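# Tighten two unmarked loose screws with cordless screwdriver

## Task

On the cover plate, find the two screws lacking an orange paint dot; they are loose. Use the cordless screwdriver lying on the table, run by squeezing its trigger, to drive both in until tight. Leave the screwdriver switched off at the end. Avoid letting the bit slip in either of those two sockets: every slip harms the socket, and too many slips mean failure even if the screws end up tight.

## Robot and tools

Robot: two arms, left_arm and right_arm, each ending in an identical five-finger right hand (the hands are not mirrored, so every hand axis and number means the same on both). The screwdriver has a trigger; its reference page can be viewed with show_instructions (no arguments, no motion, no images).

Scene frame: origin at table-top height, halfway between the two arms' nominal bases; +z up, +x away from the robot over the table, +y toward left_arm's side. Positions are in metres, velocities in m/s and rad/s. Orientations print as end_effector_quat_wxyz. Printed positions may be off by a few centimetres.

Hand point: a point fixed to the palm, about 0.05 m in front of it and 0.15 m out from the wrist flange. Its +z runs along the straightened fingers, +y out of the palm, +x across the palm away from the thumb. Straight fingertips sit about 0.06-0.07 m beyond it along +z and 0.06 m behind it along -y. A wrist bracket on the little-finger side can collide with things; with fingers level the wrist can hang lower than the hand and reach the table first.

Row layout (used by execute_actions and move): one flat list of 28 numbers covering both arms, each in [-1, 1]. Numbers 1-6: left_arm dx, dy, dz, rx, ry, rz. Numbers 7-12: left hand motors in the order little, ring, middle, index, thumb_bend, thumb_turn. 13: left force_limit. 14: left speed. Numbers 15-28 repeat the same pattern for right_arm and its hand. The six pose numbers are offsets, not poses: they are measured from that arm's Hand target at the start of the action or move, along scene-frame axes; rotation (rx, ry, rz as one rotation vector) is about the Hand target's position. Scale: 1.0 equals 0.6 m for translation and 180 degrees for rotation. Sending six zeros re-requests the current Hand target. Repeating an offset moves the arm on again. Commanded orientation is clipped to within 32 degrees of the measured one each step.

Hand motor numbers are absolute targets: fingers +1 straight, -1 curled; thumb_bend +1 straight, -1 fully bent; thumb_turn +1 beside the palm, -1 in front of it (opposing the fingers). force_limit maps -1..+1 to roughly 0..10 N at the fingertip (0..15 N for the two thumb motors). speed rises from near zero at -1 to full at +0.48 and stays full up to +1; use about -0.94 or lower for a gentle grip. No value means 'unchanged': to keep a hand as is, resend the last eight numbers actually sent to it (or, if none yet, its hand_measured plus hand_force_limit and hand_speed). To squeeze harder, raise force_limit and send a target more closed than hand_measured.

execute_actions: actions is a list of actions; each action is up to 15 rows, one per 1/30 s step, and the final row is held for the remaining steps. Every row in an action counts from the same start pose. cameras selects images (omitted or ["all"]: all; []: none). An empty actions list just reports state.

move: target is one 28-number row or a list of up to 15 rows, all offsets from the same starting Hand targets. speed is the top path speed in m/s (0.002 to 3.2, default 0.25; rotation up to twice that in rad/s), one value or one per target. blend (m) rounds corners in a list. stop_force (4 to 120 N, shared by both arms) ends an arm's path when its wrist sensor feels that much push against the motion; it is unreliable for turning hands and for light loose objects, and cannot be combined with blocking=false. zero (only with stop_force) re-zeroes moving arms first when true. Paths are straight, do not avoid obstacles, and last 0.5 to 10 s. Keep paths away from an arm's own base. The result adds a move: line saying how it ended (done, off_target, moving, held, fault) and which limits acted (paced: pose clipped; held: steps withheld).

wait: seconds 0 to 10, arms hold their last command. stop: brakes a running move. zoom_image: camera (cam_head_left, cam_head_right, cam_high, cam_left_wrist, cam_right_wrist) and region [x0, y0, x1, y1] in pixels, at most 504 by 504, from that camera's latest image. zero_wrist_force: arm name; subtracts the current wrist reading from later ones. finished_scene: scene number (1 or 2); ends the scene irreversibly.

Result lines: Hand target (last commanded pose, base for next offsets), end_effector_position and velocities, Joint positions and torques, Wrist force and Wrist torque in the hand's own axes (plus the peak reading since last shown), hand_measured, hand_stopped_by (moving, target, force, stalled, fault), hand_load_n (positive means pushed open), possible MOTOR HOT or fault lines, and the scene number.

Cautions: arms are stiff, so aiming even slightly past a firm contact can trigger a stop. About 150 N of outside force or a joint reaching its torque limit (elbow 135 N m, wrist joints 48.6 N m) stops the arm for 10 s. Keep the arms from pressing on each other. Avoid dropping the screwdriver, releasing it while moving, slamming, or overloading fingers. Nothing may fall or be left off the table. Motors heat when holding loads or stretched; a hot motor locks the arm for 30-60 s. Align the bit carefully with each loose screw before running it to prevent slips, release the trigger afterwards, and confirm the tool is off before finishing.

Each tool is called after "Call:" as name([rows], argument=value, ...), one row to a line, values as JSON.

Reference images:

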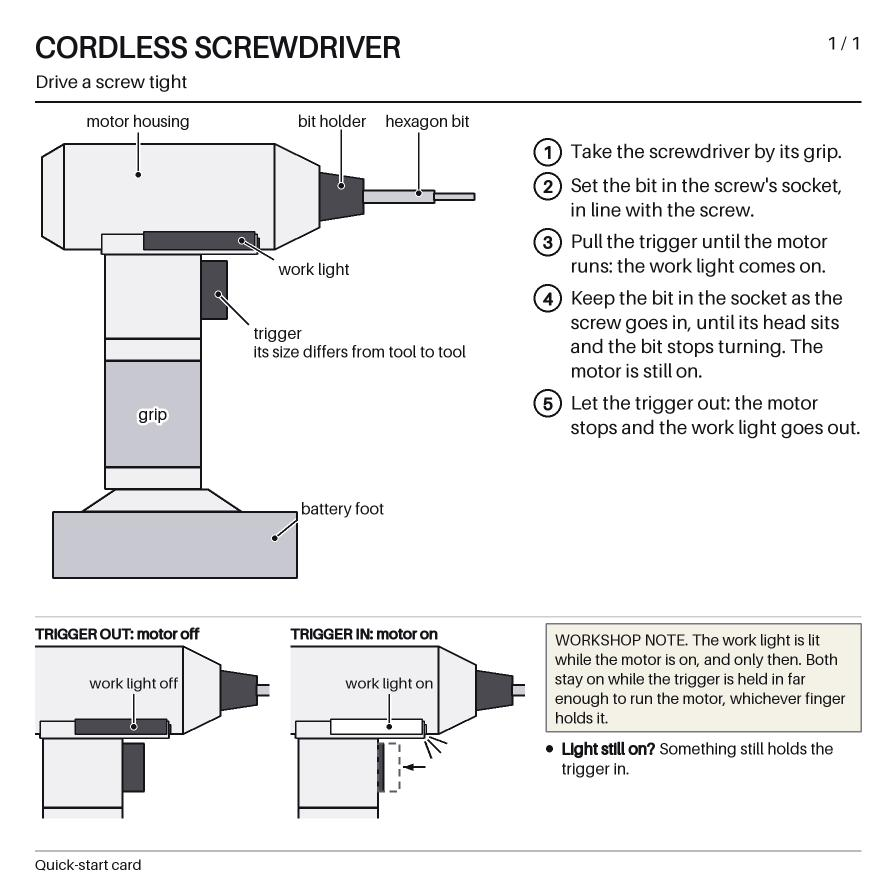

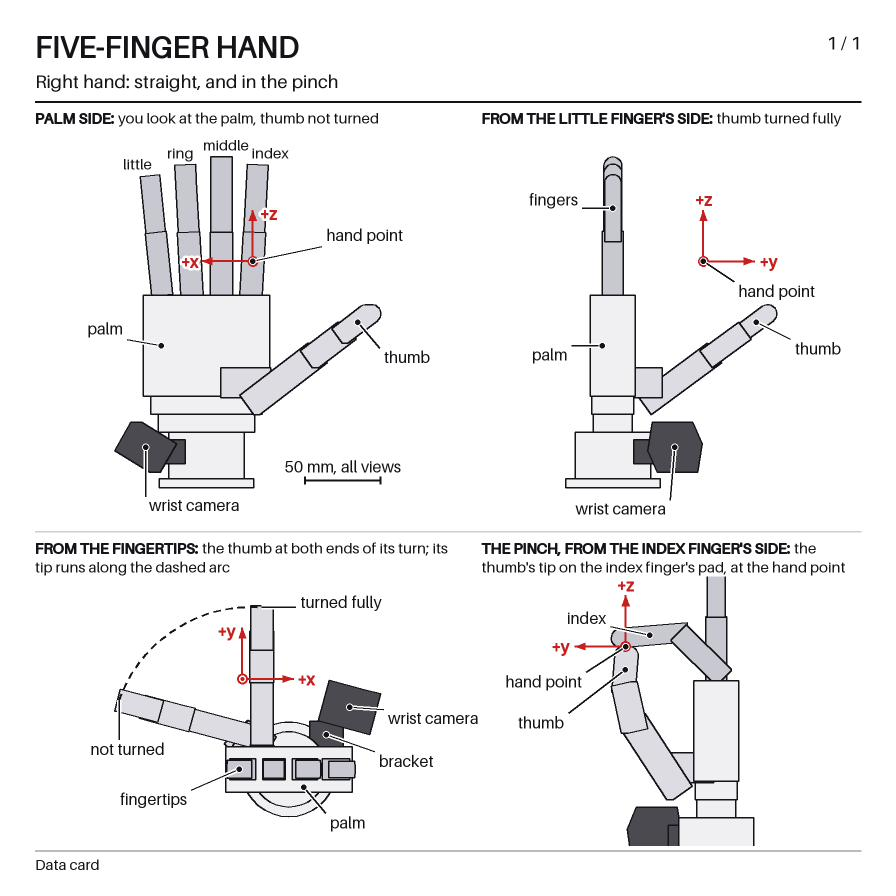

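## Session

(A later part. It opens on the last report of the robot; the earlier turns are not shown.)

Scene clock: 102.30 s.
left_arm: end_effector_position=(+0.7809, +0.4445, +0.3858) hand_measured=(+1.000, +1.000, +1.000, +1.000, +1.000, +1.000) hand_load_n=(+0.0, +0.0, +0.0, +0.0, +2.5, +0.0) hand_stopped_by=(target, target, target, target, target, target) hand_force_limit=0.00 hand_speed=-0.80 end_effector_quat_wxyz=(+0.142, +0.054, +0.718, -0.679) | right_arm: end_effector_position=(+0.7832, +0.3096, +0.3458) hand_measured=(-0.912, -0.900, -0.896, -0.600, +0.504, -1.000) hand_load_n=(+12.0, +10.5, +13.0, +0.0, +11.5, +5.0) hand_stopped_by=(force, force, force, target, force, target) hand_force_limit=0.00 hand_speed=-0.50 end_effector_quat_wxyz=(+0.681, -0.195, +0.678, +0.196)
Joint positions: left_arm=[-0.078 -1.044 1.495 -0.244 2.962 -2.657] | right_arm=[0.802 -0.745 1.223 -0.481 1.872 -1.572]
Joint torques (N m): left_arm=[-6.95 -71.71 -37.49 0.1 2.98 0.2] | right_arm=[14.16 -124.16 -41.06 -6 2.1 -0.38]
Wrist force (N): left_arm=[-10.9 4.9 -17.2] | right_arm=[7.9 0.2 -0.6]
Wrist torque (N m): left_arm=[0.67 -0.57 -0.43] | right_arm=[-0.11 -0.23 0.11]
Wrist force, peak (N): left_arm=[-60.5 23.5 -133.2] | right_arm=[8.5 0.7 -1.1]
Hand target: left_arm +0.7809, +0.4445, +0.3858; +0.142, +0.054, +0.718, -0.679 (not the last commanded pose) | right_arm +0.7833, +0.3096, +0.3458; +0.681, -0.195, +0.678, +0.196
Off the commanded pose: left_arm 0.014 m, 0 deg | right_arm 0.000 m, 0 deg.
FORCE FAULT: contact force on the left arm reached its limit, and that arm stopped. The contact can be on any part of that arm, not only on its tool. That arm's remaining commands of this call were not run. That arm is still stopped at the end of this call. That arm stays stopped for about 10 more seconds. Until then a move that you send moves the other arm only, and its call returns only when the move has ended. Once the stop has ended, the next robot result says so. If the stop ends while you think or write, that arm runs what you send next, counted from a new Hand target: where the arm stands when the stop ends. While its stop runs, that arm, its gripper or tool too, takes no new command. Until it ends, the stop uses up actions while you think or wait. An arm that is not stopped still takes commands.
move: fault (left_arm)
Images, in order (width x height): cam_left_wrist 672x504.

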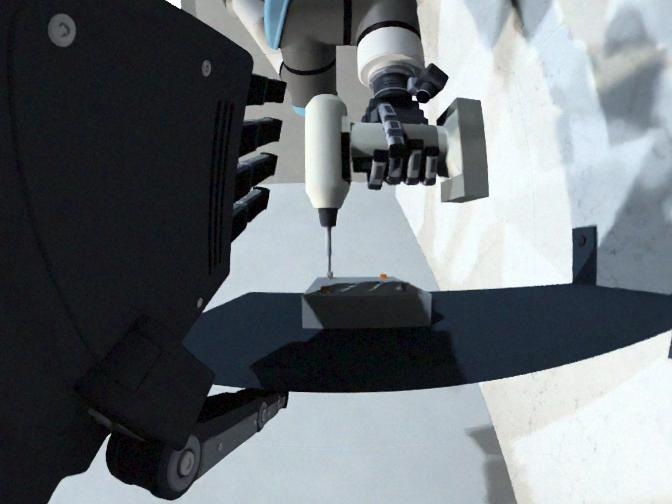

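Call:
move([
  [0,0,0,0,0,0,1,1,1,1,1,1,0,-0.8,0,0,-0.0012,0,0,0,-0.99,-0.99,-0.99,-0.6,-0.99,-1,0.0,-0.5],
  [0,0,0,0,0,0,1,1,1,1,1,1,0,-0.8,0.007,0.0045,-0.0012,0,0,0,-0.99,-0.99,-0.99,-0.6,-0.99,-1,0.0,-0.5],
], speed=0.006, stop_force=4, cameras=["cam_left_wrist"])

Call:
zoom_image(camera="cam_left_wrist", region=[305, 240, 365, 300])

Scene clock: 104.10 s.
left_arm: end_effector_position=(+0.7809, +0.4445, +0.3858) hand_measured=(+1.000, +1.000, +1.000, +1.000, +1.000, +1.000) hand_load_n=(+0.0, +0.0, +0.0, +0.0, +2.5, +0.0) hand_stopped_by=(target, target, target, target, target, target) hand_force_limit=0.00 hand_speed=-0.80 end_effector_quat_wxyz=(+0.142, +0.054, +0.718, -0.679) | right_arm: end_effector_position=(+0.7841, +0.3104, +0.3451) hand_measured=(-0.912, -0.900, -0.896, -0.600, +0.504, -1.000) hand_load_n=(+12.0, +11.0, +12.5, +0.0, +12.0, +4.5) hand_stopped_by=(force, force, force, target, force, target) hand_force_limit=0.00 hand_speed=-0.50 end_effector_quat_wxyz=(+0.681, -0.195, +0.678, +0.196)
Joint positions: left_arm=[-0.078 -1.044 1.495 -0.244 2.962 -2.657] | right_arm=[0.802 -0.743 1.22 -0.481 1.872 -1.572]
Joint torques (N m): left_arm=[-7.86 -73.95 -39.91 0.33 2.77 0.15] | right_arm=[12.78 -126.65 -40.07 -6.14 1.4 -0.31]
Wrist force (N): left_arm=[-10.6 4.9 -17.3] | right_arm=[8.5 0.6 -2.1]
Wrist torque (N m): left_arm=[0.67 -0.59 -0.40] | right_arm=[-0.03 -0.35 0.15]
Wrist force, peak (N): left_arm=[-11.0 5.0 -17.6] | right_arm=[9.6 -0.3 -11.8]
Hand target: left_arm +0.7809, +0.4445, +0.3858; +0.142, +0.054, +0.718, -0.679 | right_arm +0.7841, +0.3104, +0.3451; +0.681, -0.195, +0.678, +0.196 (not the last commanded pose)
Off the commanded pose: right_arm 0.004 m, 0 deg.
FORCE FAULT, CONTINUED: the left arm was still stopped when this call began, by the force fault that an earlier result reported. That arm ran no command of this call. That arm is still stopped at the end of this call. That arm stays stopped for about 8 more seconds. If the stop ends while you think or write, that arm runs what you send next, counted from a new Hand target: where the arm stands when the stop ends. While its stop runs, that arm, its gripper or tool too, takes no new command.
move: contact (right_arm), not run (left_arm; its earlier fault stop); path passed 1 of 2 targets
Images, in order (width x height): cam_left_wrist 672x504.

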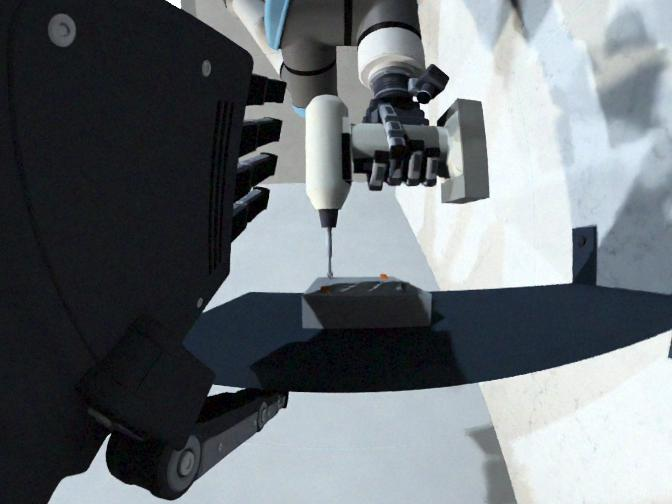

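Scaled by 8.400 from the camera's 672x504 image, which has a finer 960x720 frame.

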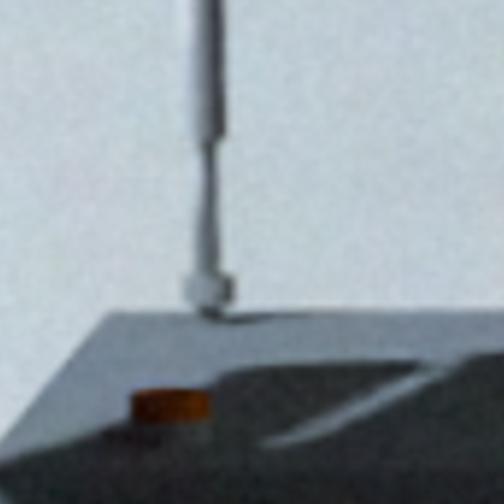

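Call:
move(target=[0,0,0,0,0,0,1,1,1,1,1,1,0,-0.8,-0.0035,-0.00225,0,0,0,0,-0.99,-0.99,-0.99,-0.6,-0.99,-1,0.0,-0.5], speed=0.02, cameras=[])

Call:
move(target=[0,0,0,0,0,0,1,1,1,1,1,1,0,-0.8,0,0,0,0,0,0,-0.99,-0.99,-0.99,-0.8,-0.99,-1,0.0,-0.5], cameras=["cam_left_wrist"])

Call:
zoom_image(camera="cam_left_wrist", region=[305, 200, 365, 300])

Call:
move(target=[0,0,0,0,0,0,1,1,1,1,1,1,0,-0.8,0,0,0,0,0,0,-0.99,-0.99,-0.99,-0.6,-0.99,-1,0.0,-0.5], cameras=["cam_left_wrist"])

Call:
zoom_image(camera="cam_left_wrist", region=[305, 200, 365, 300])

Call:
move(target=[0,0,0,0,0,0,1,1,1,1,1,1,0,-0.8,0.0119,0.0077,0,0,0,0,-0.99,-0.99,-0.99,-0.6,-0.99,-1,0.0,-0.5], speed=0.006, stop_force=4, cameras=["cam_left_wrist"])

Call:
zoom_image(camera="cam_left_wrist", region=[305, 240, 365, 300])

Scene clock: 105.17 s.
left_arm: end_effector_position=(+0.7809, +0.4445, +0.3858) hand_measured=(+1.000, +1.000, +1.000, +1.000, +1.000, +1.000) hand_load_n=(+0.0, +0.0, +0.0, +0.0, +2.5, +0.0) hand_stopped_by=(target, target, target, target, target, target) hand_force_limit=0.00 hand_speed=-0.80 end_effector_quat_wxyz=(+0.142, +0.054, +0.718, -0.679) | right_arm: end_effector_position=(+0.7820, +0.3090, +0.3451) hand_measured=(-0.912, -0.900, -0.896, -0.600, +0.504, -1.000) hand_load_n=(+11.5, +10.5, +13.0, +0.0, +11.5, +5.0) hand_stopped_by=(force, force, force, target, force, target) hand_force_limit=0.00 hand_speed=-0.50 end_effector_quat_wxyz=(+0.681, -0.195, +0.678, +0.196)
Joint positions: left_arm=[-0.078 -1.044 1.495 -0.244 2.962 -2.657] | right_arm=[0.802 -0.746 1.227 -0.484 1.873 -1.572]
Joint torques (N m): left_arm=[-7.46 -75.26 -37.94 0.75 3.25 -0.18] | right_arm=[12.58 -116.12 -46.54 -5.82 1.9 -0.43]
Wrist force (N): left_arm=[-10.8 5.1 -17.1] | right_arm=[8.1 0.5 -0.8]
Wrist torque (N m): left_arm=[0.70 -0.58 -0.40] | right_arm=[-0.06 -0.26 0.14]
Wrist force, peak (N): left_arm=[-11.2 4.6 -17.6] | right_arm=[8.4 0.2 -2.6]
Hand target: left_arm +0.7809, +0.4445, +0.3858; +0.142, +0.054, +0.718, -0.679 | right_arm +0.7820, +0.3090, +0.3451; +0.681, -0.195, +0.678, +0.196
Off the commanded pose: right_arm 0.000 m, 0 deg.
FORCE FAULT, CONTINUED: the left arm was still stopped when this call began, by the force fault that an earlier result reported. That arm ran no command of this call. That arm is still stopped at the end of this call. That arm stays stopped for about 7 more seconds. If the stop ends while you think or write, that arm runs what you send next, counted from a new Hand target: where the arm stands when the stop ends. While its stop runs, that arm, its gripper or tool too, takes no new command.
move: done (right_arm), not run (left_arm; its earlier fault stop)
No camera images: "cameras" was empty.

Scene clock: 105.67 s.
left_arm: end_effector_position=(+0.7809, +0.4445, +0.3858) hand_measured=(+1.000, +1.000, +1.000, +1.000, +1.000, +1.000) hand_load_n=(+0.0, +0.0, +0.0, +0.0, +2.5, +0.0) hand_stopped_by=(target, target, target, target, target, target) hand_force_limit=0.00 hand_speed=-0.80 end_effector_quat_wxyz=(+0.142, +0.054, +0.718, -0.679) | right_arm: end_effector_position=(+0.7820, +0.3090, +0.3452) hand_measured=(-0.912, -0.900, -0.896, -0.798, +0.504, -1.000) hand_load_n=(+12.0, +10.5, +13.0, +4.5, +11.5, +5.0) hand_stopped_by=(force, force, force, target, force, target) hand_force_limit=0.00 hand_speed=-0.50 end_effector_quat_wxyz=(+0.681, -0.195, +0.678, +0.196)
Joint positions: left_arm=[-0.078 -1.044 1.495 -0.244 2.962 -2.657] | right_arm=[0.802 -0.746 1.227 -0.484 1.873 -1.572]
Joint torques (N m): left_arm=[-7.97 -75.24 -38.21 0.2 2.77 0.54] | right_arm=[8.91 -109.97 -50.11 -2.5 1.2 -0.47]
Wrist force (N): left_arm=[-10.5 4.7 -17.1] | right_arm=[8.0 0.6 -0.6]
Wrist torque (N m): left_arm=[0.64 -0.62 -0.40] | right_arm=[-0.05 -0.25 0.13]
Wrist force, peak (N): left_arm=[-10.9 4.7 -17.4] | right_arm=[8.2 0.3 -0.7]
Hand target: left_arm +0.7809, +0.4445, +0.3858; +0.142, +0.054, +0.718, -0.679 | right_arm +0.7820, +0.3090, +0.3451; +0.681, -0.195, +0.678, +0.196
Off the commanded pose: right_arm 0.000 m, 0 deg.
FORCE FAULT, CONTINUED: the left arm was still stopped when this call began, by the force fault that an earlier result reported. That arm ran no command of this call. That arm is still stopped at the end of this call. That arm stays stopped for about 6 more seconds. If the stop ends while you think or write, that arm runs what you send next, counted from a new Hand target: where the arm stands when the stop ends. While its stop runs, that arm, its gripper or tool too, takes no new command.
move: done (right_arm), not run (left_arm; its earlier fault stop)
Images, in order (width x height): cam_left_wrist 672x504.

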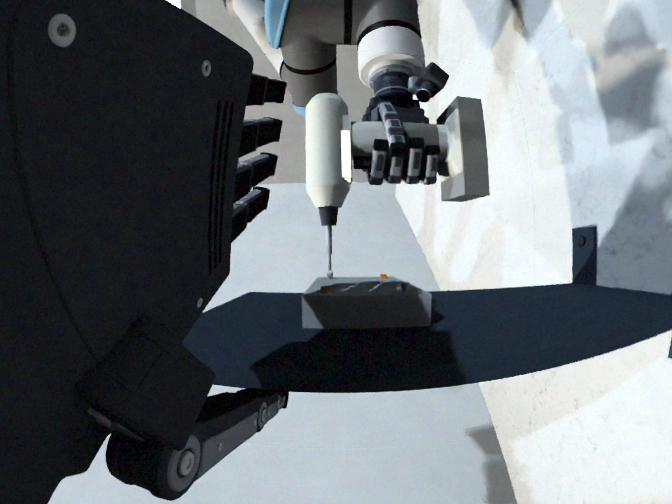

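Scaled by 5.040 from the camera's 672x504 image, which has a finer 960x720 frame.

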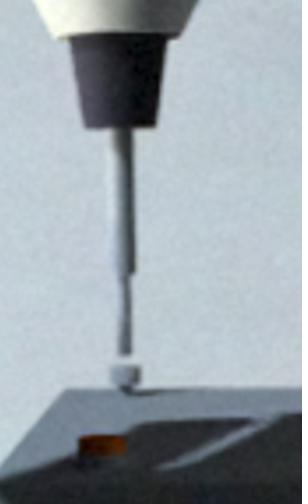

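Scene clock: 106.17 s.
left_arm: end_effector_position=(+0.7809, +0.4445, +0.3858) hand_measured=(+1.000, +1.000, +1.000, +1.000, +1.000, +1.000) hand_load_n=(+0.0, +0.0, +0.0, +0.0, +2.5, +0.0) hand_stopped_by=(target, target, target, target, target, target) hand_force_limit=0.00 hand_speed=-0.80 end_effector_quat_wxyz=(+0.142, +0.054, +0.718, -0.679) | right_arm: end_effector_position=(+0.7820, +0.3090, +0.3452) hand_measured=(-0.912, -0.900, -0.896, -0.600, +0.504, -1.000) hand_load_n=(+11.5, +11.0, +13.5, +0.0, +11.5, +5.0) hand_stopped_by=(force, force, force, target, force, target) hand_force_limit=0.00 hand_speed=-0.50 end_effector_quat_wxyz=(+0.681, -0.195, +0.678, +0.196)
Joint positions: left_arm=[-0.078 -1.044 1.495 -0.244 2.962 -2.657] | right_arm=[0.802 -0.746 1.227 -0.484 1.873 -1.572]
Joint torques (N m): left_arm=[-6.37 -74.78 -36.87 0.41 2.92 0.57] | right_arm=[5.04 -107.35 -49.05 -1.88 0.35 -0.56]
Wrist force (N): left_arm=[-10.6 4.7 -17.1] | right_arm=[8.1 0.4 -0.5]
Wrist torque (N m): left_arm=[0.63 -0.60 -0.41] | right_arm=[-0.08 -0.27 0.14]
Wrist force, peak (N): left_arm=[-10.9 4.8 -17.5] | right_arm=[8.3 0.3 -0.9]
Hand target: left_arm +0.7809, +0.4445, +0.3858; +0.142, +0.054, +0.718, -0.679 | right_arm +0.7820, +0.3090, +0.3451; +0.681, -0.195, +0.678, +0.196
Off the commanded pose: right_arm 0.000 m, 0 deg.
FORCE FAULT, CONTINUED: the left arm was still stopped when this call began, by the force fault that an earlier result reported. That arm ran no command of this call. That arm is still stopped at the end of this call. That arm stays stopped for about 6 more seconds. If the stop ends while you think or write, that arm runs what you send next, counted from a new Hand target: where the arm stands when the stop ends. While its stop runs, that arm, its gripper or tool too, takes no new command.
move: done (right_arm), not run (left_arm; its earlier fault stop)
Images, in order (width x height): cam_left_wrist 672x504.

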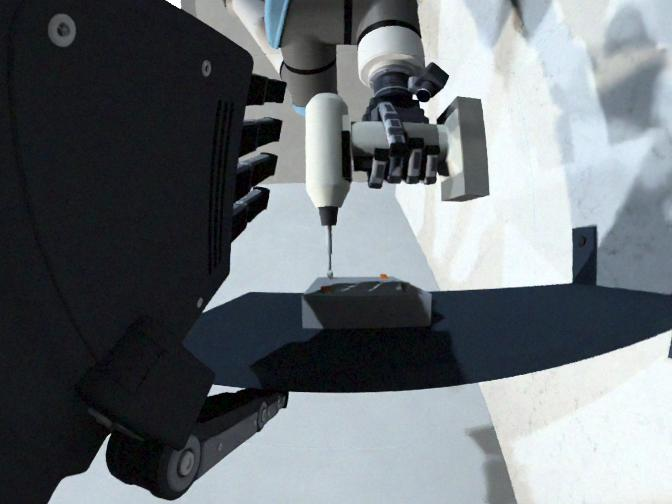

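Scaled by 5.040 from the camera's 672x504 image, which has a finer 960x720 frame.

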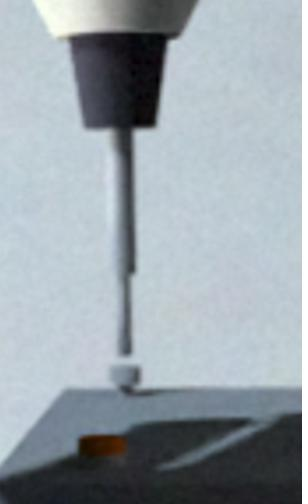

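Scene clock: 107.57 s.
left_arm: end_effector_position=(+0.7809, +0.4445, +0.3858) hand_measured=(+1.000, +1.000, +1.000, +1.000, +1.000, +1.000) hand_load_n=(+0.0, +0.0, +0.0, -0.5, +2.5, +0.0) hand_stopped_by=(target, target, target, target, target, target) hand_force_limit=0.00 hand_speed=-0.80 end_effector_quat_wxyz=(+0.142, +0.054, +0.718, -0.679) | right_arm: end_effector_position=(+0.7841, +0.3104, +0.3451) hand_measured=(-0.912, -0.900, -0.896, -0.600, +0.504, -1.000) hand_load_n=(+12.0, +11.0, +13.0, +0.0, +12.0, +4.5) hand_stopped_by=(force, force, force, target, force, target) hand_force_limit=0.00 hand_speed=-0.50 end_effector_quat_wxyz=(+0.681, -0.195, +0.678, +0.196)
Joint positions: left_arm=[-0.078 -1.044 1.495 -0.244 2.962 -2.657] | right_arm=[0.802 -0.743 1.22 -0.481 1.872 -1.572]
Joint torques (N m): left_arm=[-8.79 -74.79 -37.09 0.36 3.38 -0.12] | right_arm=[11.34 -126.88 -39.55 -6.14 1.3 -0.22]
Wrist force (N): left_arm=[-11.1 4.9 -17.3] | right_arm=[8.1 0.7 -1.2]
Wrist torque (N m): left_arm=[0.69 -0.51 -0.43] | right_arm=[-0.04 -0.29 0.13]
Wrist force, peak (N): left_arm=[-11.1 4.8 -17.4] | right_arm=[9.4 0.2 -11.5]
Hand target: left_arm +0.7809, +0.4445, +0.3858; +0.142, +0.054, +0.718, -0.679 | right_arm +0.7840, +0.3104, +0.3451; +0.681, -0.195, +0.678, +0.196 (not the last commanded pose)
Off the commanded pose: right_arm 0.006 m, 0 deg.
FORCE FAULT, CONTINUED: the left arm was still stopped when this call began, by the force fault that an earlier result reported. That arm ran no command of this call. That arm is still stopped at the end of this call. That arm stays stopped for about 4 more seconds. If the stop ends while you think or write, that arm runs what you send next, counted from a new Hand target: where the arm stands when the stop ends. While its stop runs, that arm, its gripper or tool too, takes no new command.
move: contact (right_arm), not run (left_arm; its earlier fault stop)
Images, in order (width x height): cam_left_wrist 672x504.

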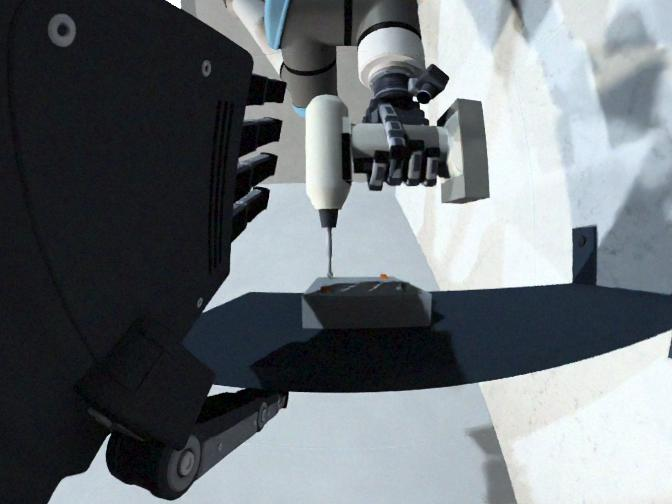

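Scaled by 8.400 from the camera's 672x504 image, which has a finer 960x720 frame.

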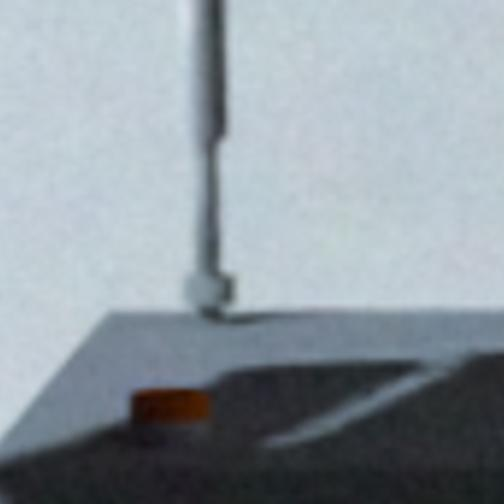

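Call:
wait(seconds=4.5, cameras=[])

Call:
move([
  [-0.117,0.175,0,0,0,0,1,1,1,1,1,1,0,-0.8,0,0,0,0,0,0,-0.99,-0.99,-0.99,-0.6,-0.99,-1,0.0,-0.5],
  [-0.055,0.073,0.272,0.175,0.114,0,1,1,1,1,1,1,0,-0.8,0,0,0,0,0,0,-0.99,-0.99,-0.99,-0.6,-0.99,-1,0.0,-0.5],
], speed=0.15, cameras=["cam_left_wrist"])

Call:
zoom_image(camera="cam_left_wrist", region=[310, 230, 360, 290])

Scene clock: 112.30 s.
left_arm: end_effector_position=(+0.7809, +0.4445, +0.3858) hand_measured=(+1.000, +1.000, +1.000, +1.000, +1.000, +1.000) hand_load_n=(+0.0, +0.0, +0.0, +0.0, +2.5, +0.0) hand_stopped_by=(target, target, target, target, target, target) hand_force_limit=0.00 hand_speed=-0.80 end_effector_quat_wxyz=(+0.142, +0.054, +0.718, -0.679) | right_arm: end_effector_position=(+0.7840, +0.3104, +0.3451) hand_measured=(-0.912, -0.900, -0.896, -0.600, +0.504, -1.000) hand_load_n=(+12.0, +10.5, +13.0, +0.0, +12.0, +5.0) hand_stopped_by=(force, force, force, target, force, target) hand_force_limit=0.00 hand_speed=-0.50 end_effector_quat_wxyz=(+0.681, -0.195, +0.678, +0.196)
Joint positions: left_arm=[-0.078 -1.044 1.495 -0.244 2.962 -2.657] | right_arm=[0.802 -0.743 1.22 -0.481 1.872 -1.572]
Joint torques (N m): left_arm=[-6.02 -73.57 -38.4 0.55 2.95 0.25] | right_arm=[13.68 -125.35 -48.21 -2.06 1.3 -0.13]
Wrist force (N): left_arm=[-10.4 5.0 -17.2] | right_arm=[8.1 0.2 -1.9]
Wrist torque (N m): left_arm=[0.69 -0.62 -0.39] | right_arm=[-0.07 -0.32 0.13]
Wrist force, peak (N): left_arm=[-10.8 5.0 -17.8] | right_arm=[8.4 0.4 -1.9]
Hand target: left_arm +0.7809, +0.4445, +0.3858; +0.142, +0.054, +0.718, -0.679 | right_arm +0.7840, +0.3104, +0.3451; +0.681, -0.195, +0.678, +0.196 (not the last commanded pose)
Off the commanded pose: right_arm 0.006 m, 0 deg.
FORCE FAULT, CONTINUED: the left arm's stop, for the force fault that an earlier result reported, is over. The rest of the stop counts as 9 of the actions that you can send in this scene. During its stop the left arm's controller moved it back a little. That arm's target is now where it stood when the stop ended, not its last command. That arm accepts commands again.
wait: 4.50 s; at rest from the start
No camera images: "cameras" was empty.

Scene clock: 115.87 s.
left_arm: end_effector_position=(+0.7479, +0.4883, +0.5489) hand_measured=(+1.000, +1.000, +1.000, +1.000, +1.000, +1.000) hand_load_n=(+0.0, -0.5, +0.0, +0.0, +0.0, +0.0) hand_stopped_by=(target, target, target, target, target, target) hand_force_limit=0.00 hand_speed=-0.80 end_effector_quat_wxyz=(-0.007, -0.030, +0.888, -0.459) | right_arm: end_effector_position=(+0.7840, +0.3104, +0.3451) hand_measured=(-0.912, -0.900, -0.896, -0.600, +0.504, -1.000) hand_load_n=(+12.0, +10.5, +13.0, +0.0, +12.0, +4.5) hand_stopped_by=(force, force, force, target, force, target) hand_force_limit=0.00 hand_speed=-0.50 end_effector_quat_wxyz=(+0.681, -0.195, +0.678, +0.196)
Joint positions: left_arm=[-0.116 -0.95 0.966 1.412 2.517 -1.794] | right_arm=[0.802 -0.743 1.22 -0.481 1.872 -1.572]
Joint torques (N m): left_arm=[4.9 -96.44 -35.86 3.97 0.82 3.63] | right_arm=[13.42 -123.41 -49.07 -2.1 1.3 -0.24]
Wrist force (N): left_arm=[0.7 -3.3 -1.7] | right_arm=[8.5 0.7 -1.7]
Wrist torque (N m): left_arm=[-0.36 -0.07 -0.01] | right_arm=[0.00 -0.38 0.17]
Wrist force, peak (N): left_arm=[-10.5 4.3 -17.1] | right_arm=[8.5 0.7 -1.7]
Hand target: left_arm +0.7479, +0.4883, +0.5490; -0.006, -0.030, +0.888, -0.459 | right_arm +0.7840, +0.3104, +0.3451; +0.681, -0.195, +0.678, +0.196
Off the commanded pose: left_arm 0.000 m, 0 deg | right_arm 0.000 m, 0 deg.
move: done
Images, in order (width x height): cam_left_wrist 672x504.

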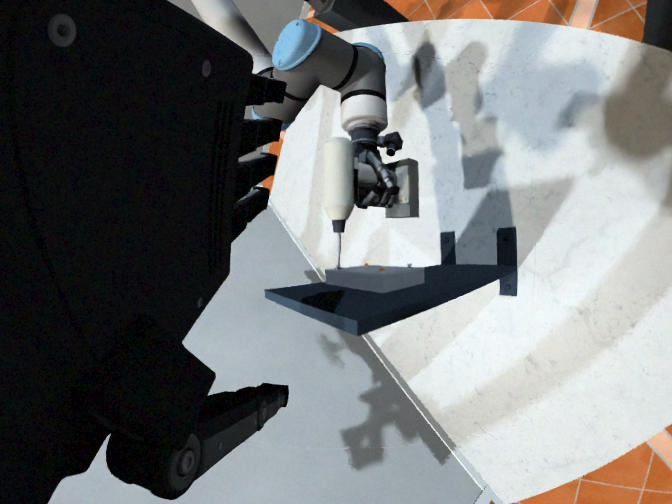

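Scaled by 8.400 from the camera's 672x504 image, which has a finer 960x720 frame.

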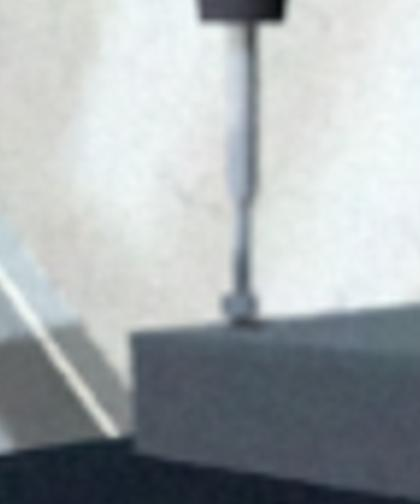

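Call:
move([
  [0,0,0,0,0,0,1,1,1,1,1,1,0,-0.8,-0.0021,-0.00136,0,0,0,0,-0.99,-0.99,-0.99,-0.6,-0.99,-1,0.0,-0.5],
  [0,0,0,0,0,0,1,1,1,1,1,1,0,-0.8,-0.00155,-0.0022,0,0,0,0,-0.99,-0.99,-0.99,-0.6,-0.99,-1,0.0,-0.5],
  [0,0,0,0,0,0,1,1,1,1,1,1,0,-0.8,0.00615,0.0028,0,0,0,0,-0.99,-0.99,-0.99,-0.6,-0.99,-1,0.0,-0.5],
], speed=0.006, stop_force=4, cameras=["cam_left_wrist"])

Call:
zoom_image(camera="cam_left_wrist", region=[310, 230, 360, 290])

Scene clock: 117.63 s.
left_arm: end_effector_position=(+0.7479, +0.4883, +0.5491) hand_measured=(+1.000, +1.000, +1.000, +1.000, +1.000, +1.000) hand_load_n=(+0.0, +0.0, +0.0, -0.5, +0.0, +0.0) hand_stopped_by=(target, target, target, target, target, target) hand_force_limit=0.00 hand_speed=-0.80 end_effector_quat_wxyz=(-0.006, -0.030, +0.888, -0.459) | right_arm: end_effector_position=(+0.7844, +0.3100, +0.3452) hand_measured=(-0.912, -0.900, -0.896, -0.600, +0.504, -1.000) hand_load_n=(+12.0, +10.5, +12.5, -0.5, +12.0, +4.5) hand_stopped_by=(force, force, force, target, force, target) hand_force_limit=0.00 hand_speed=-0.50 end_effector_quat_wxyz=(+0.681, -0.195, +0.678, +0.196)
Joint positions: left_arm=[-0.116 -0.95 0.966 1.413 2.517 -1.794] | right_arm=[0.801 -0.743 1.221 -0.481 1.872 -1.572]
Joint torques (N m): left_arm=[4.48 -98.89 -49.67 6.29 -0.2 3.94] | right_arm=[11.63 -126.64 -39.51 -6.42 1.3 -0.26]
Wrist force (N): left_arm=[0.2 -3.7 -1.6] | right_arm=[8.1 0.1 -1.3]
Wrist torque (N m): left_arm=[-0.42 -0.01 -0.05] | right_arm=[-0.12 -0.28 0.11]
Wrist force, peak (N): left_arm=[0.6 -4.1 -1.5] | right_arm=[9.1 -0.3 -11.1]
Hand target: left_arm +0.7479, +0.4883, +0.5490; -0.006, -0.030, +0.888, -0.459 | right_arm +0.7843, +0.3100, +0.3452; +0.681, -0.195, +0.678, +0.196 (not the last commanded pose)
Off the commanded pose: left_arm 0.000 m, 0 deg | right_arm 0.004 m, 0 deg.
move: contact (right_arm); path passed 2 of 3 targets
Images, in order (width x height): cam_left_wrist 672x504.

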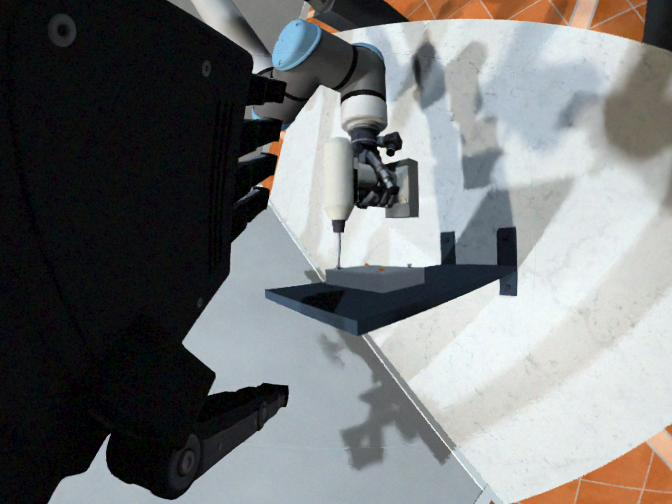

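Scaled by 8.400 from the camera's 672x504 image, which has a finer 960x720 frame.

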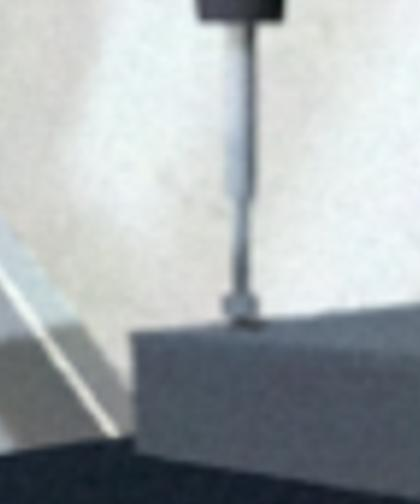

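Call:
move(target=[0,0,0,0,0,0,1,1,1,1,1,1,0,-0.8,0.0014,0.0009,0,0,0,0,-0.99,-0.99,-0.99,-0.6,-0.99,-1,0.0,-0.5], speed=0.004, cameras=[])

Call:
move(target=[0,0,0,0,0,0,1,1,1,1,1,1,0,-0.8,0.0098,0.0064,0,0,0,0,-0.99,-0.99,-0.99,-0.8,-0.99,-1,0.0,-0.3], speed=0.004, stop_force=12, cameras=["cam_left_wrist"])

Call:
zoom_image(camera="cam_left_wrist", region=[310, 190, 400, 290])

Scene clock: 118.60 s.
left_arm: end_effector_position=(+0.7479, +0.4883, +0.5491) hand_measured=(+1.000, +1.000, +1.000, +1.000, +1.000, +1.000) hand_load_n=(+0.0, +0.0, -0.5, -0.5, +0.0, -0.5) hand_stopped_by=(target, target, target, target, target, target) hand_force_limit=0.00 hand_speed=-0.80 end_effector_quat_wxyz=(-0.006, -0.030, +0.888, -0.459) | right_arm: end_effector_position=(+0.7851, +0.3106, +0.3452) hand_measured=(-0.912, -0.900, -0.896, -0.600, +0.506, -1.000) hand_load_n=(+13.5, +11.0, +11.5, +0.0, +13.0, +3.0) hand_stopped_by=(force, force, force, target, force, target) hand_force_limit=0.00 hand_speed=-0.50 end_effector_quat_wxyz=(+0.681, -0.195, +0.678, +0.196)
Joint positions: left_arm=[-0.116 -0.95 0.966 1.413 2.517 -1.794] | right_arm=[0.801 -0.742 1.218 -0.48 1.871 -1.572]
Joint torques (N m): left_arm=[6.47 -97.51 -48.09 5.95 -0.54 3.19] | right_arm=[-25.02 -115.26 -59.62 -4.99 -0.87 -0.03]
Wrist force (N): left_arm=[0.4 -3.5 -1.8] | right_arm=[13.0 -0.5 -25.7]
Wrist torque (N m): left_arm=[-0.38 -0.02 -0.03] | right_arm=[0.73 -1.04 0.31]
Wrist force, peak (N): left_arm=[0.5 -3.6 -2.0] | right_arm=[13.0 -0.4 -25.7]
Hand target: left_arm +0.7479, +0.4883, +0.5490; -0.006, -0.030, +0.888, -0.459 | right_arm +0.7852, +0.3105, +0.3452; +0.681, -0.195, +0.678, +0.196
Off the commanded pose: left_arm 0.000 m, 0 deg | right_arm 0.000 m, 0 deg.
move: done
No camera images: "cameras" was empty.

Scene clock: 119.80 s.
left_arm: end_effector_position=(+0.7479, +0.4883, +0.5491) hand_measured=(+1.000, +1.000, +1.000, +1.000, +1.000, +1.000) hand_load_n=(+0.0, +0.0, +0.0, +0.0, +0.0, -0.5) hand_stopped_by=(target, target, target, target, target, target) hand_force_limit=0.00 hand_speed=-0.80 end_effector_quat_wxyz=(-0.006, -0.030, +0.888, -0.459) | right_arm: end_effector_position=(+0.7860, +0.3111, +0.3451) hand_measured=(-0.912, -0.900, -0.896, -0.798, +0.506, -1.000) hand_load_n=(+15.0, +10.5, +9.5, +4.0, +15.5, +0.0) hand_stopped_by=(force, force, force, target, force, target) hand_force_limit=0.00 hand_speed=-0.30 end_effector_quat_wxyz=(+0.681, -0.195, +0.678, +0.196)
Joint positions: left_arm=[-0.116 -0.95 0.966 1.413 2.517 -1.794] | right_arm=[0.8 -0.74 1.215 -0.478 1.871 -1.572]
Joint torques (N m): left_arm=[7.92 -96.91 -47.6 5.47 -0.62 4.01] | right_arm=[-9.69 -129.17 -50.29 -8.52 2.04 -0.15]
Wrist force (N): left_arm=[0.3 -3.5 -2.0] | right_arm=[11.7 1.0 -27.7]
Wrist torque (N m): left_arm=[-0.37 0.00 -0.04] | right_arm=[0.71 -1.22 0.21]
Wrist force, peak (N): left_arm=[1.0 -3.9 -1.7] | right_arm=[16.3 0.5 -37.5]
Hand target: left_arm +0.7479, +0.4883, +0.5490; -0.006, -0.030, +0.888, -0.459 | right_arm +0.7860, +0.3111, +0.3451; +0.681, -0.195, +0.678, +0.196 (not the last commanded pose)
Off the commanded pose: left_arm 0.000 m, 0 deg | right_arm 0.006 m, 0 deg.
move: contact (right_arm)
Images, in order (width x height): cam_left_wrist 672x504.

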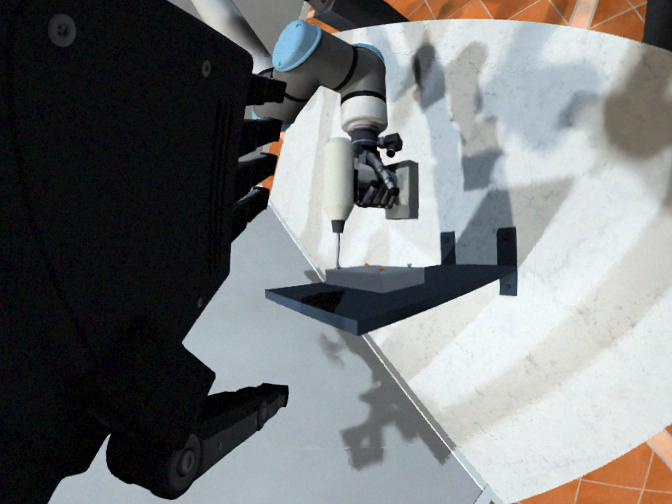

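Scaled by 5.040 from the camera's 672x504 image, which has a finer 960x720 frame.

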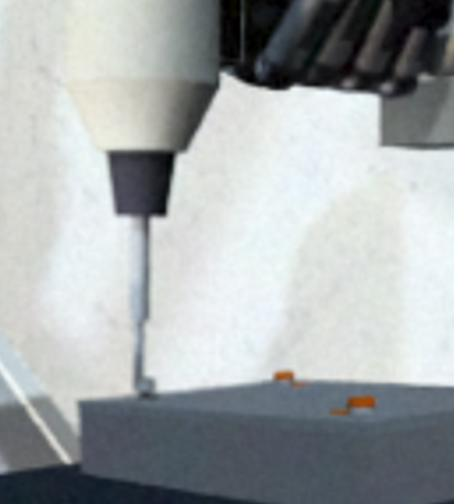

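Call:
move(target=[0,0,0,0,0,0,1,1,1,1,1,1,0,-0.8,-0.006,-0.004,0,0,0,0,-0.99,-0.99,-0.99,-0.6,-0.99,-1,0.0,0], speed=0.03, cameras=["cam_left_wrist"])

Call:
zoom_image(camera="cam_left_wrist", region=[310, 190, 400, 290])

Scene clock: 120.67 s.
left_arm: end_effector_position=(+0.7479, +0.4883, +0.5491) hand_measured=(+1.000, +1.000, +1.000, +1.000, +1.000, +1.000) hand_load_n=(-0.5, +0.0, +0.0, +0.0, +0.0, +0.0) hand_stopped_by=(target, target, target, target, target, target) hand_force_limit=0.00 hand_speed=-0.80 end_effector_quat_wxyz=(-0.006, -0.030, +0.888, -0.459) | right_arm: end_effector_position=(+0.7824, +0.3087, +0.3451) hand_measured=(-0.912, -0.900, -0.896, -0.600, +0.506, -1.000) hand_load_n=(+11.5, +10.5, +13.0, +0.0, +12.0, +4.0) hand_stopped_by=(force, force, force, target, force, target) hand_force_limit=0.00 hand_speed=0.00 end_effector_quat_wxyz=(+0.681, -0.195, +0.678, +0.196)
Joint positions: left_arm=[-0.116 -0.95 0.966 1.413 2.517 -1.794] | right_arm=[0.802 -0.746 1.227 -0.484 1.872 -1.572]
Joint torques (N m): left_arm=[7.33 -94.1 -44.78 5.37 0.08 3.54] | right_arm=[11.8 -113.03 -49.27 -4.87 1.84 -0.21]
Wrist force (N): left_arm=[0.3 -3.6 -1.8] | right_arm=[7.8 0.3 -0.6]
Wrist torque (N m): left_arm=[-0.40 -0.02 -0.04] | right_arm=[-0.09 -0.23 0.12]
Wrist force, peak (N): left_arm=[0.2 -3.8 -1.8] | right_arm=[11.9 1.1 -27.4]
Hand target: left_arm +0.7479, +0.4883, +0.5490; -0.006, -0.030, +0.888, -0.459 | right_arm +0.7824, +0.3087, +0.3451; +0.681, -0.195, +0.678, +0.196
Off the commanded pose: left_arm 0.000 m, 0 deg | right_arm 0.000 m, 0 deg.
move: done
Images, in order (width x height): cam_left_wrist 672x504.

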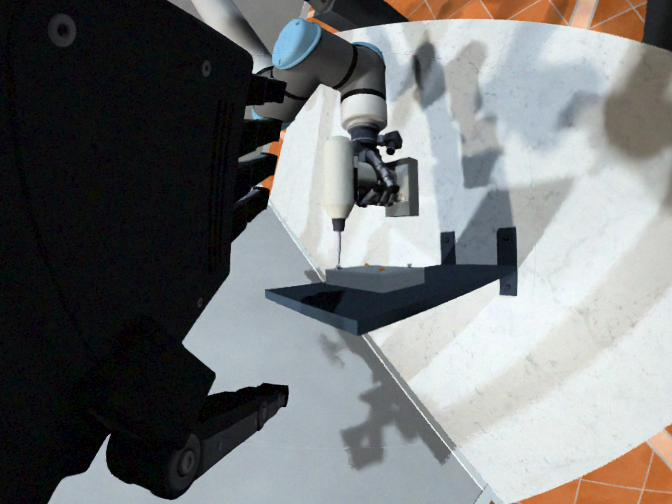

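Scaled by 5.040 from the camera's 672x504 image, which has a finer 960x720 frame.

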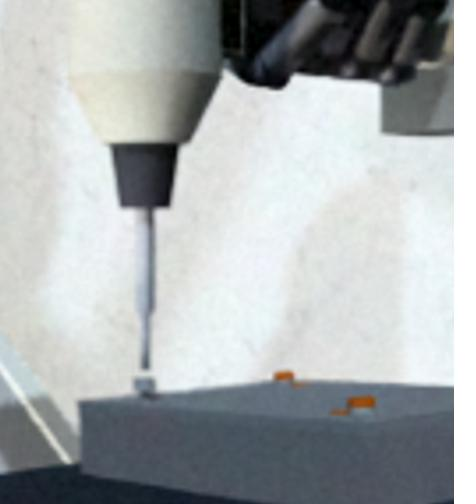

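Call:
move(target=[0,0,0,0,0,0,1,1,1,1,1,1,0,-0.8,0.0126,0.0082,0,0,0,0,-0.99,-0.99,-0.99,-0.8,-0.99,-1,0.0,0], speed=0.003, stop_force=4, cameras=["cam_left_wrist"])

Call:
zoom_image(camera="cam_left_wrist", region=[310, 190, 400, 290])

Scene clock: 122.70 s.
left_arm: end_effector_position=(+0.7479, +0.4883, +0.5491) hand_measured=(+1.000, +1.000, +1.000, +1.000, +1.000, +1.000) hand_load_n=(+0.0, +0.0, +0.0, +0.0, +0.0, -0.5) hand_stopped_by=(target, target, target, target, target, target) hand_force_limit=0.00 hand_speed=-0.80 end_effector_quat_wxyz=(-0.006, -0.030, +0.888, -0.459) | right_arm: end_effector_position=(+0.7843, +0.3100, +0.3451) hand_measured=(-0.912, -0.900, -0.896, -0.798, +0.506, -1.000) hand_load_n=(+11.5, +10.5, +12.5, +4.0, +11.5, +4.0) hand_stopped_by=(force, force, force, target, force, target) hand_force_limit=0.00 hand_speed=0.00 end_effector_quat_wxyz=(+0.681, -0.195, +0.678, +0.196)
Joint positions: left_arm=[-0.116 -0.95 0.966 1.413 2.517 -1.794] | right_arm=[0.801 -0.743 1.221 -0.481 1.872 -1.572]
Joint torques (N m): left_arm=[5.97 -94.77 -42.27 4.14 -0.38 4.15] | right_arm=[-3.43 -127.32 -40.36 -6.39 1.19 -0.45]
Wrist force (N): left_arm=[0.1 -3.6 -1.5] | right_arm=[8.5 0.3 -1.3]
Wrist torque (N m): left_arm=[-0.41 0.01 -0.05] | right_arm=[-0.06 -0.34 0.16]
Wrist force, peak (N): left_arm=[0.5 -3.9 -1.9] | right_arm=[9.0 0.1 -6.9]
Hand target: left_arm +0.7479, +0.4883, +0.5490; -0.006, -0.030, +0.888, -0.459 | right_arm +0.7843, +0.3100, +0.3451; +0.681, -0.195, +0.678, +0.196 (not the last commanded pose)
Off the commanded pose: left_arm 0.000 m, 0 deg | right_arm 0.007 m, 0 deg.
move: contact (right_arm)
Images, in order (width x height): cam_left_wrist 672x504.

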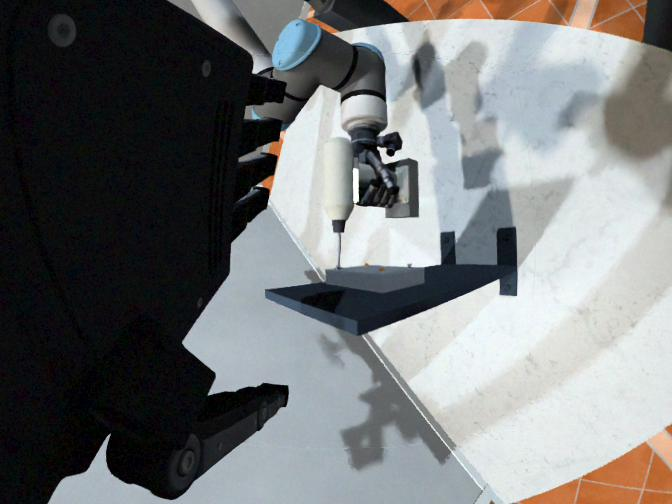

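Scaled by 5.040 from the camera's 672x504 image, which has a finer 960x720 frame.

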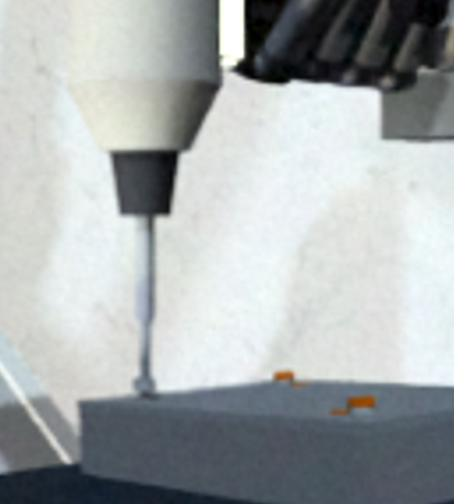

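Call:
move(target=[0,0,0,0,0,0,1,1,1,1,1,1,0,-0.8,0.007,0.0045,0,0,0,0,-0.99,-0.99,-0.99,-0.8,-0.99,-1,0.0,0], speed=0.002, stop_force=6, cameras=["cam_left_wrist"])

Call:
zoom_image(camera="cam_left_wrist", region=[310, 190, 400, 290])

Scene clock: 123.67 s.
left_arm: end_effector_position=(+0.7479, +0.4883, +0.5490) hand_measured=(+1.000, +1.000, +1.000, +1.000, +1.000, +1.000) hand_load_n=(+0.5, +0.0, +0.0, -0.5, +0.0, +0.0) hand_stopped_by=(target, target, target, target, target, target) hand_force_limit=0.00 hand_speed=-0.80 end_effector_quat_wxyz=(-0.006, -0.030, +0.888, -0.459) | right_arm: end_effector_position=(+0.7844, +0.3101, +0.3452) hand_measured=(-0.912, -0.900, -0.896, -0.798, +0.506, -1.000) hand_load_n=(+12.0, +10.5, +12.5, +4.5, +11.5, +4.0) hand_stopped_by=(force, force, force, target, force, target) hand_force_limit=0.00 hand_speed=0.00 end_effector_quat_wxyz=(+0.681, -0.195, +0.678, +0.196)
Joint positions: left_arm=[-0.116 -0.95 0.966 1.413 2.517 -1.794] | right_arm=[0.801 -0.743 1.22 -0.481 1.872 -1.572]
Joint torques (N m): left_arm=[4.95 -96.23 -40.82 3.42 0.05 4.01] | right_arm=[-9.38 -127.32 -40.76 -6.99 0.13 -0.42]
Wrist force (N): left_arm=[0.4 -3.6 -2.1] | right_arm=[9.1 0.3 -4.4]
Wrist torque (N m): left_arm=[-0.37 -0.02 -0.03] | right_arm=[0.07 -0.42 0.18]
Wrist force, peak (N): left_arm=[0.7 -3.7 -2.1] | right_arm=[9.5 -0.1 -9.1]
Hand target: left_arm +0.7479, +0.4883, +0.5490; -0.006, -0.030, +0.888, -0.459 | right_arm +0.7844, +0.3101, +0.3452; +0.681, -0.195, +0.678, +0.196 (not the last commanded pose)
Off the commanded pose: left_arm 0.000 m, 0 deg | right_arm 0.005 m, 0 deg.
move: contact (right_arm)
Images, in order (width x height): cam_left_wrist 672x504.

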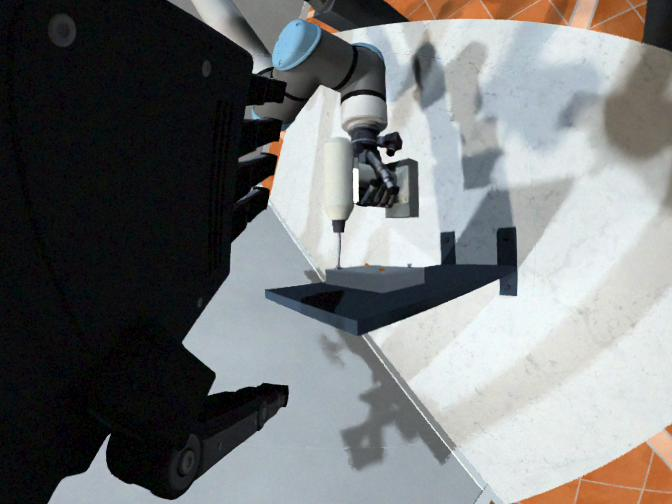

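Scaled by 5.040 from the camera's 672x504 image, which has a finer 960x720 frame.

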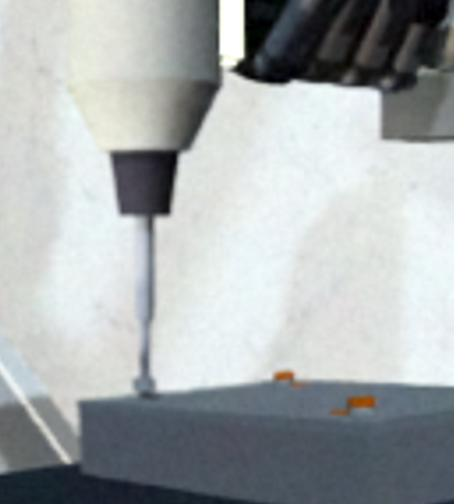

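Call:
move([
  [-0.062,0.102,-0.272,-0.175,-0.114,0,1,1,1,1,-1,1,0,-0.4,-0.0035,-0.00225,0,0,0,0,-0.99,-0.99,-0.99,-0.6,-0.99,-1,0.0,0],
  [0.055,-0.073,-0.272,-0.175,-0.114,0,1,1,1,1,-1,1,0,-0.4,-0.0035,-0.00225,0,0,0,0,-0.99,-0.99,-0.99,-0.6,-0.99,-1,0.0,0],
], speed=[0.15,0.08], cameras=["cam_left_wrist"])

Call:
zoom_image(camera="cam_left_wrist", region=[305, 230, 365, 290])

Scene clock: 129.63 s.
left_arm: end_effector_position=(+0.7810, +0.4445, +0.3858) hand_measured=(+1.000, +1.000, +1.000, +1.000, -1.000, +1.000) hand_load_n=(-0.5, +0.0, +0.0, +0.0, +0.0, +0.0) hand_stopped_by=(target, target, target, target, target, target) hand_force_limit=0.00 hand_speed=-0.40 end_effector_quat_wxyz=(+0.142, +0.054, +0.718, -0.679) | right_arm: end_effector_position=(+0.7823, +0.3087, +0.3452) hand_measured=(-0.912, -0.900, -0.896, -0.600, +0.506, -1.000) hand_load_n=(+11.5, +10.5, +13.0, +0.0, +12.0, +4.0) hand_stopped_by=(force, force, force, target, force, target) hand_force_limit=0.00 hand_speed=0.00 end_effector_quat_wxyz=(+0.681, -0.195, +0.678, +0.196)
Joint positions: left_arm=[-0.078 -1.044 1.495 -0.244 2.962 -2.658] | right_arm=[0.802 -0.746 1.227 -0.484 1.872 -1.572]
Joint torques (N m): left_arm=[7.38 -91.76 -24.98 2.61 2.59 2.83] | right_arm=[8.82 -113.28 -48.74 -2.07 0.97 -0.47]
Wrist force (N): left_arm=[0.0 -3.5 -0.9] | right_arm=[7.9 0.4 -0.5]
Wrist torque (N m): left_arm=[-0.53 0.04 -0.11] | right_arm=[-0.08 -0.25 0.13]
Wrist force, peak (N): left_arm=[0.1 -4.8 -2.1] | right_arm=[8.8 0.4 -4.1]
Hand target: left_arm +0.7809, +0.4445, +0.3858; +0.142, +0.054, +0.718, -0.679 | right_arm +0.7823, +0.3087, +0.3452; +0.681, -0.195, +0.678, +0.196
Off the commanded pose: left_arm 0.000 m, 0 deg | right_arm 0.000 m, 0 deg.
move: done
Images, in order (width x height): cam_left_wrist 672x504.

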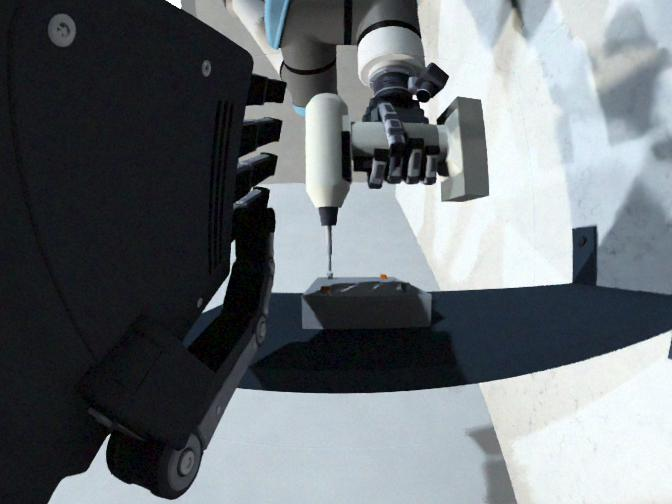

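Scaled by 8.400 from the camera's 672x504 image, which has a finer 960x720 frame.

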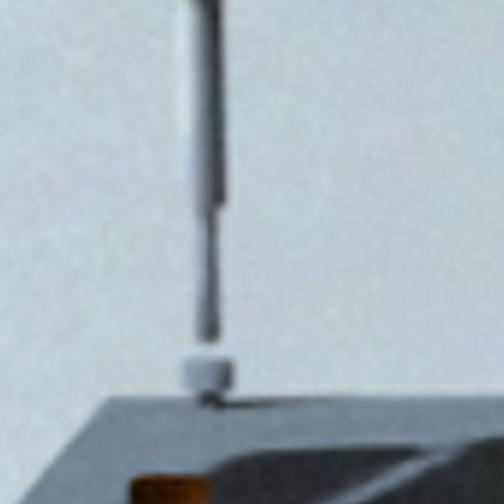

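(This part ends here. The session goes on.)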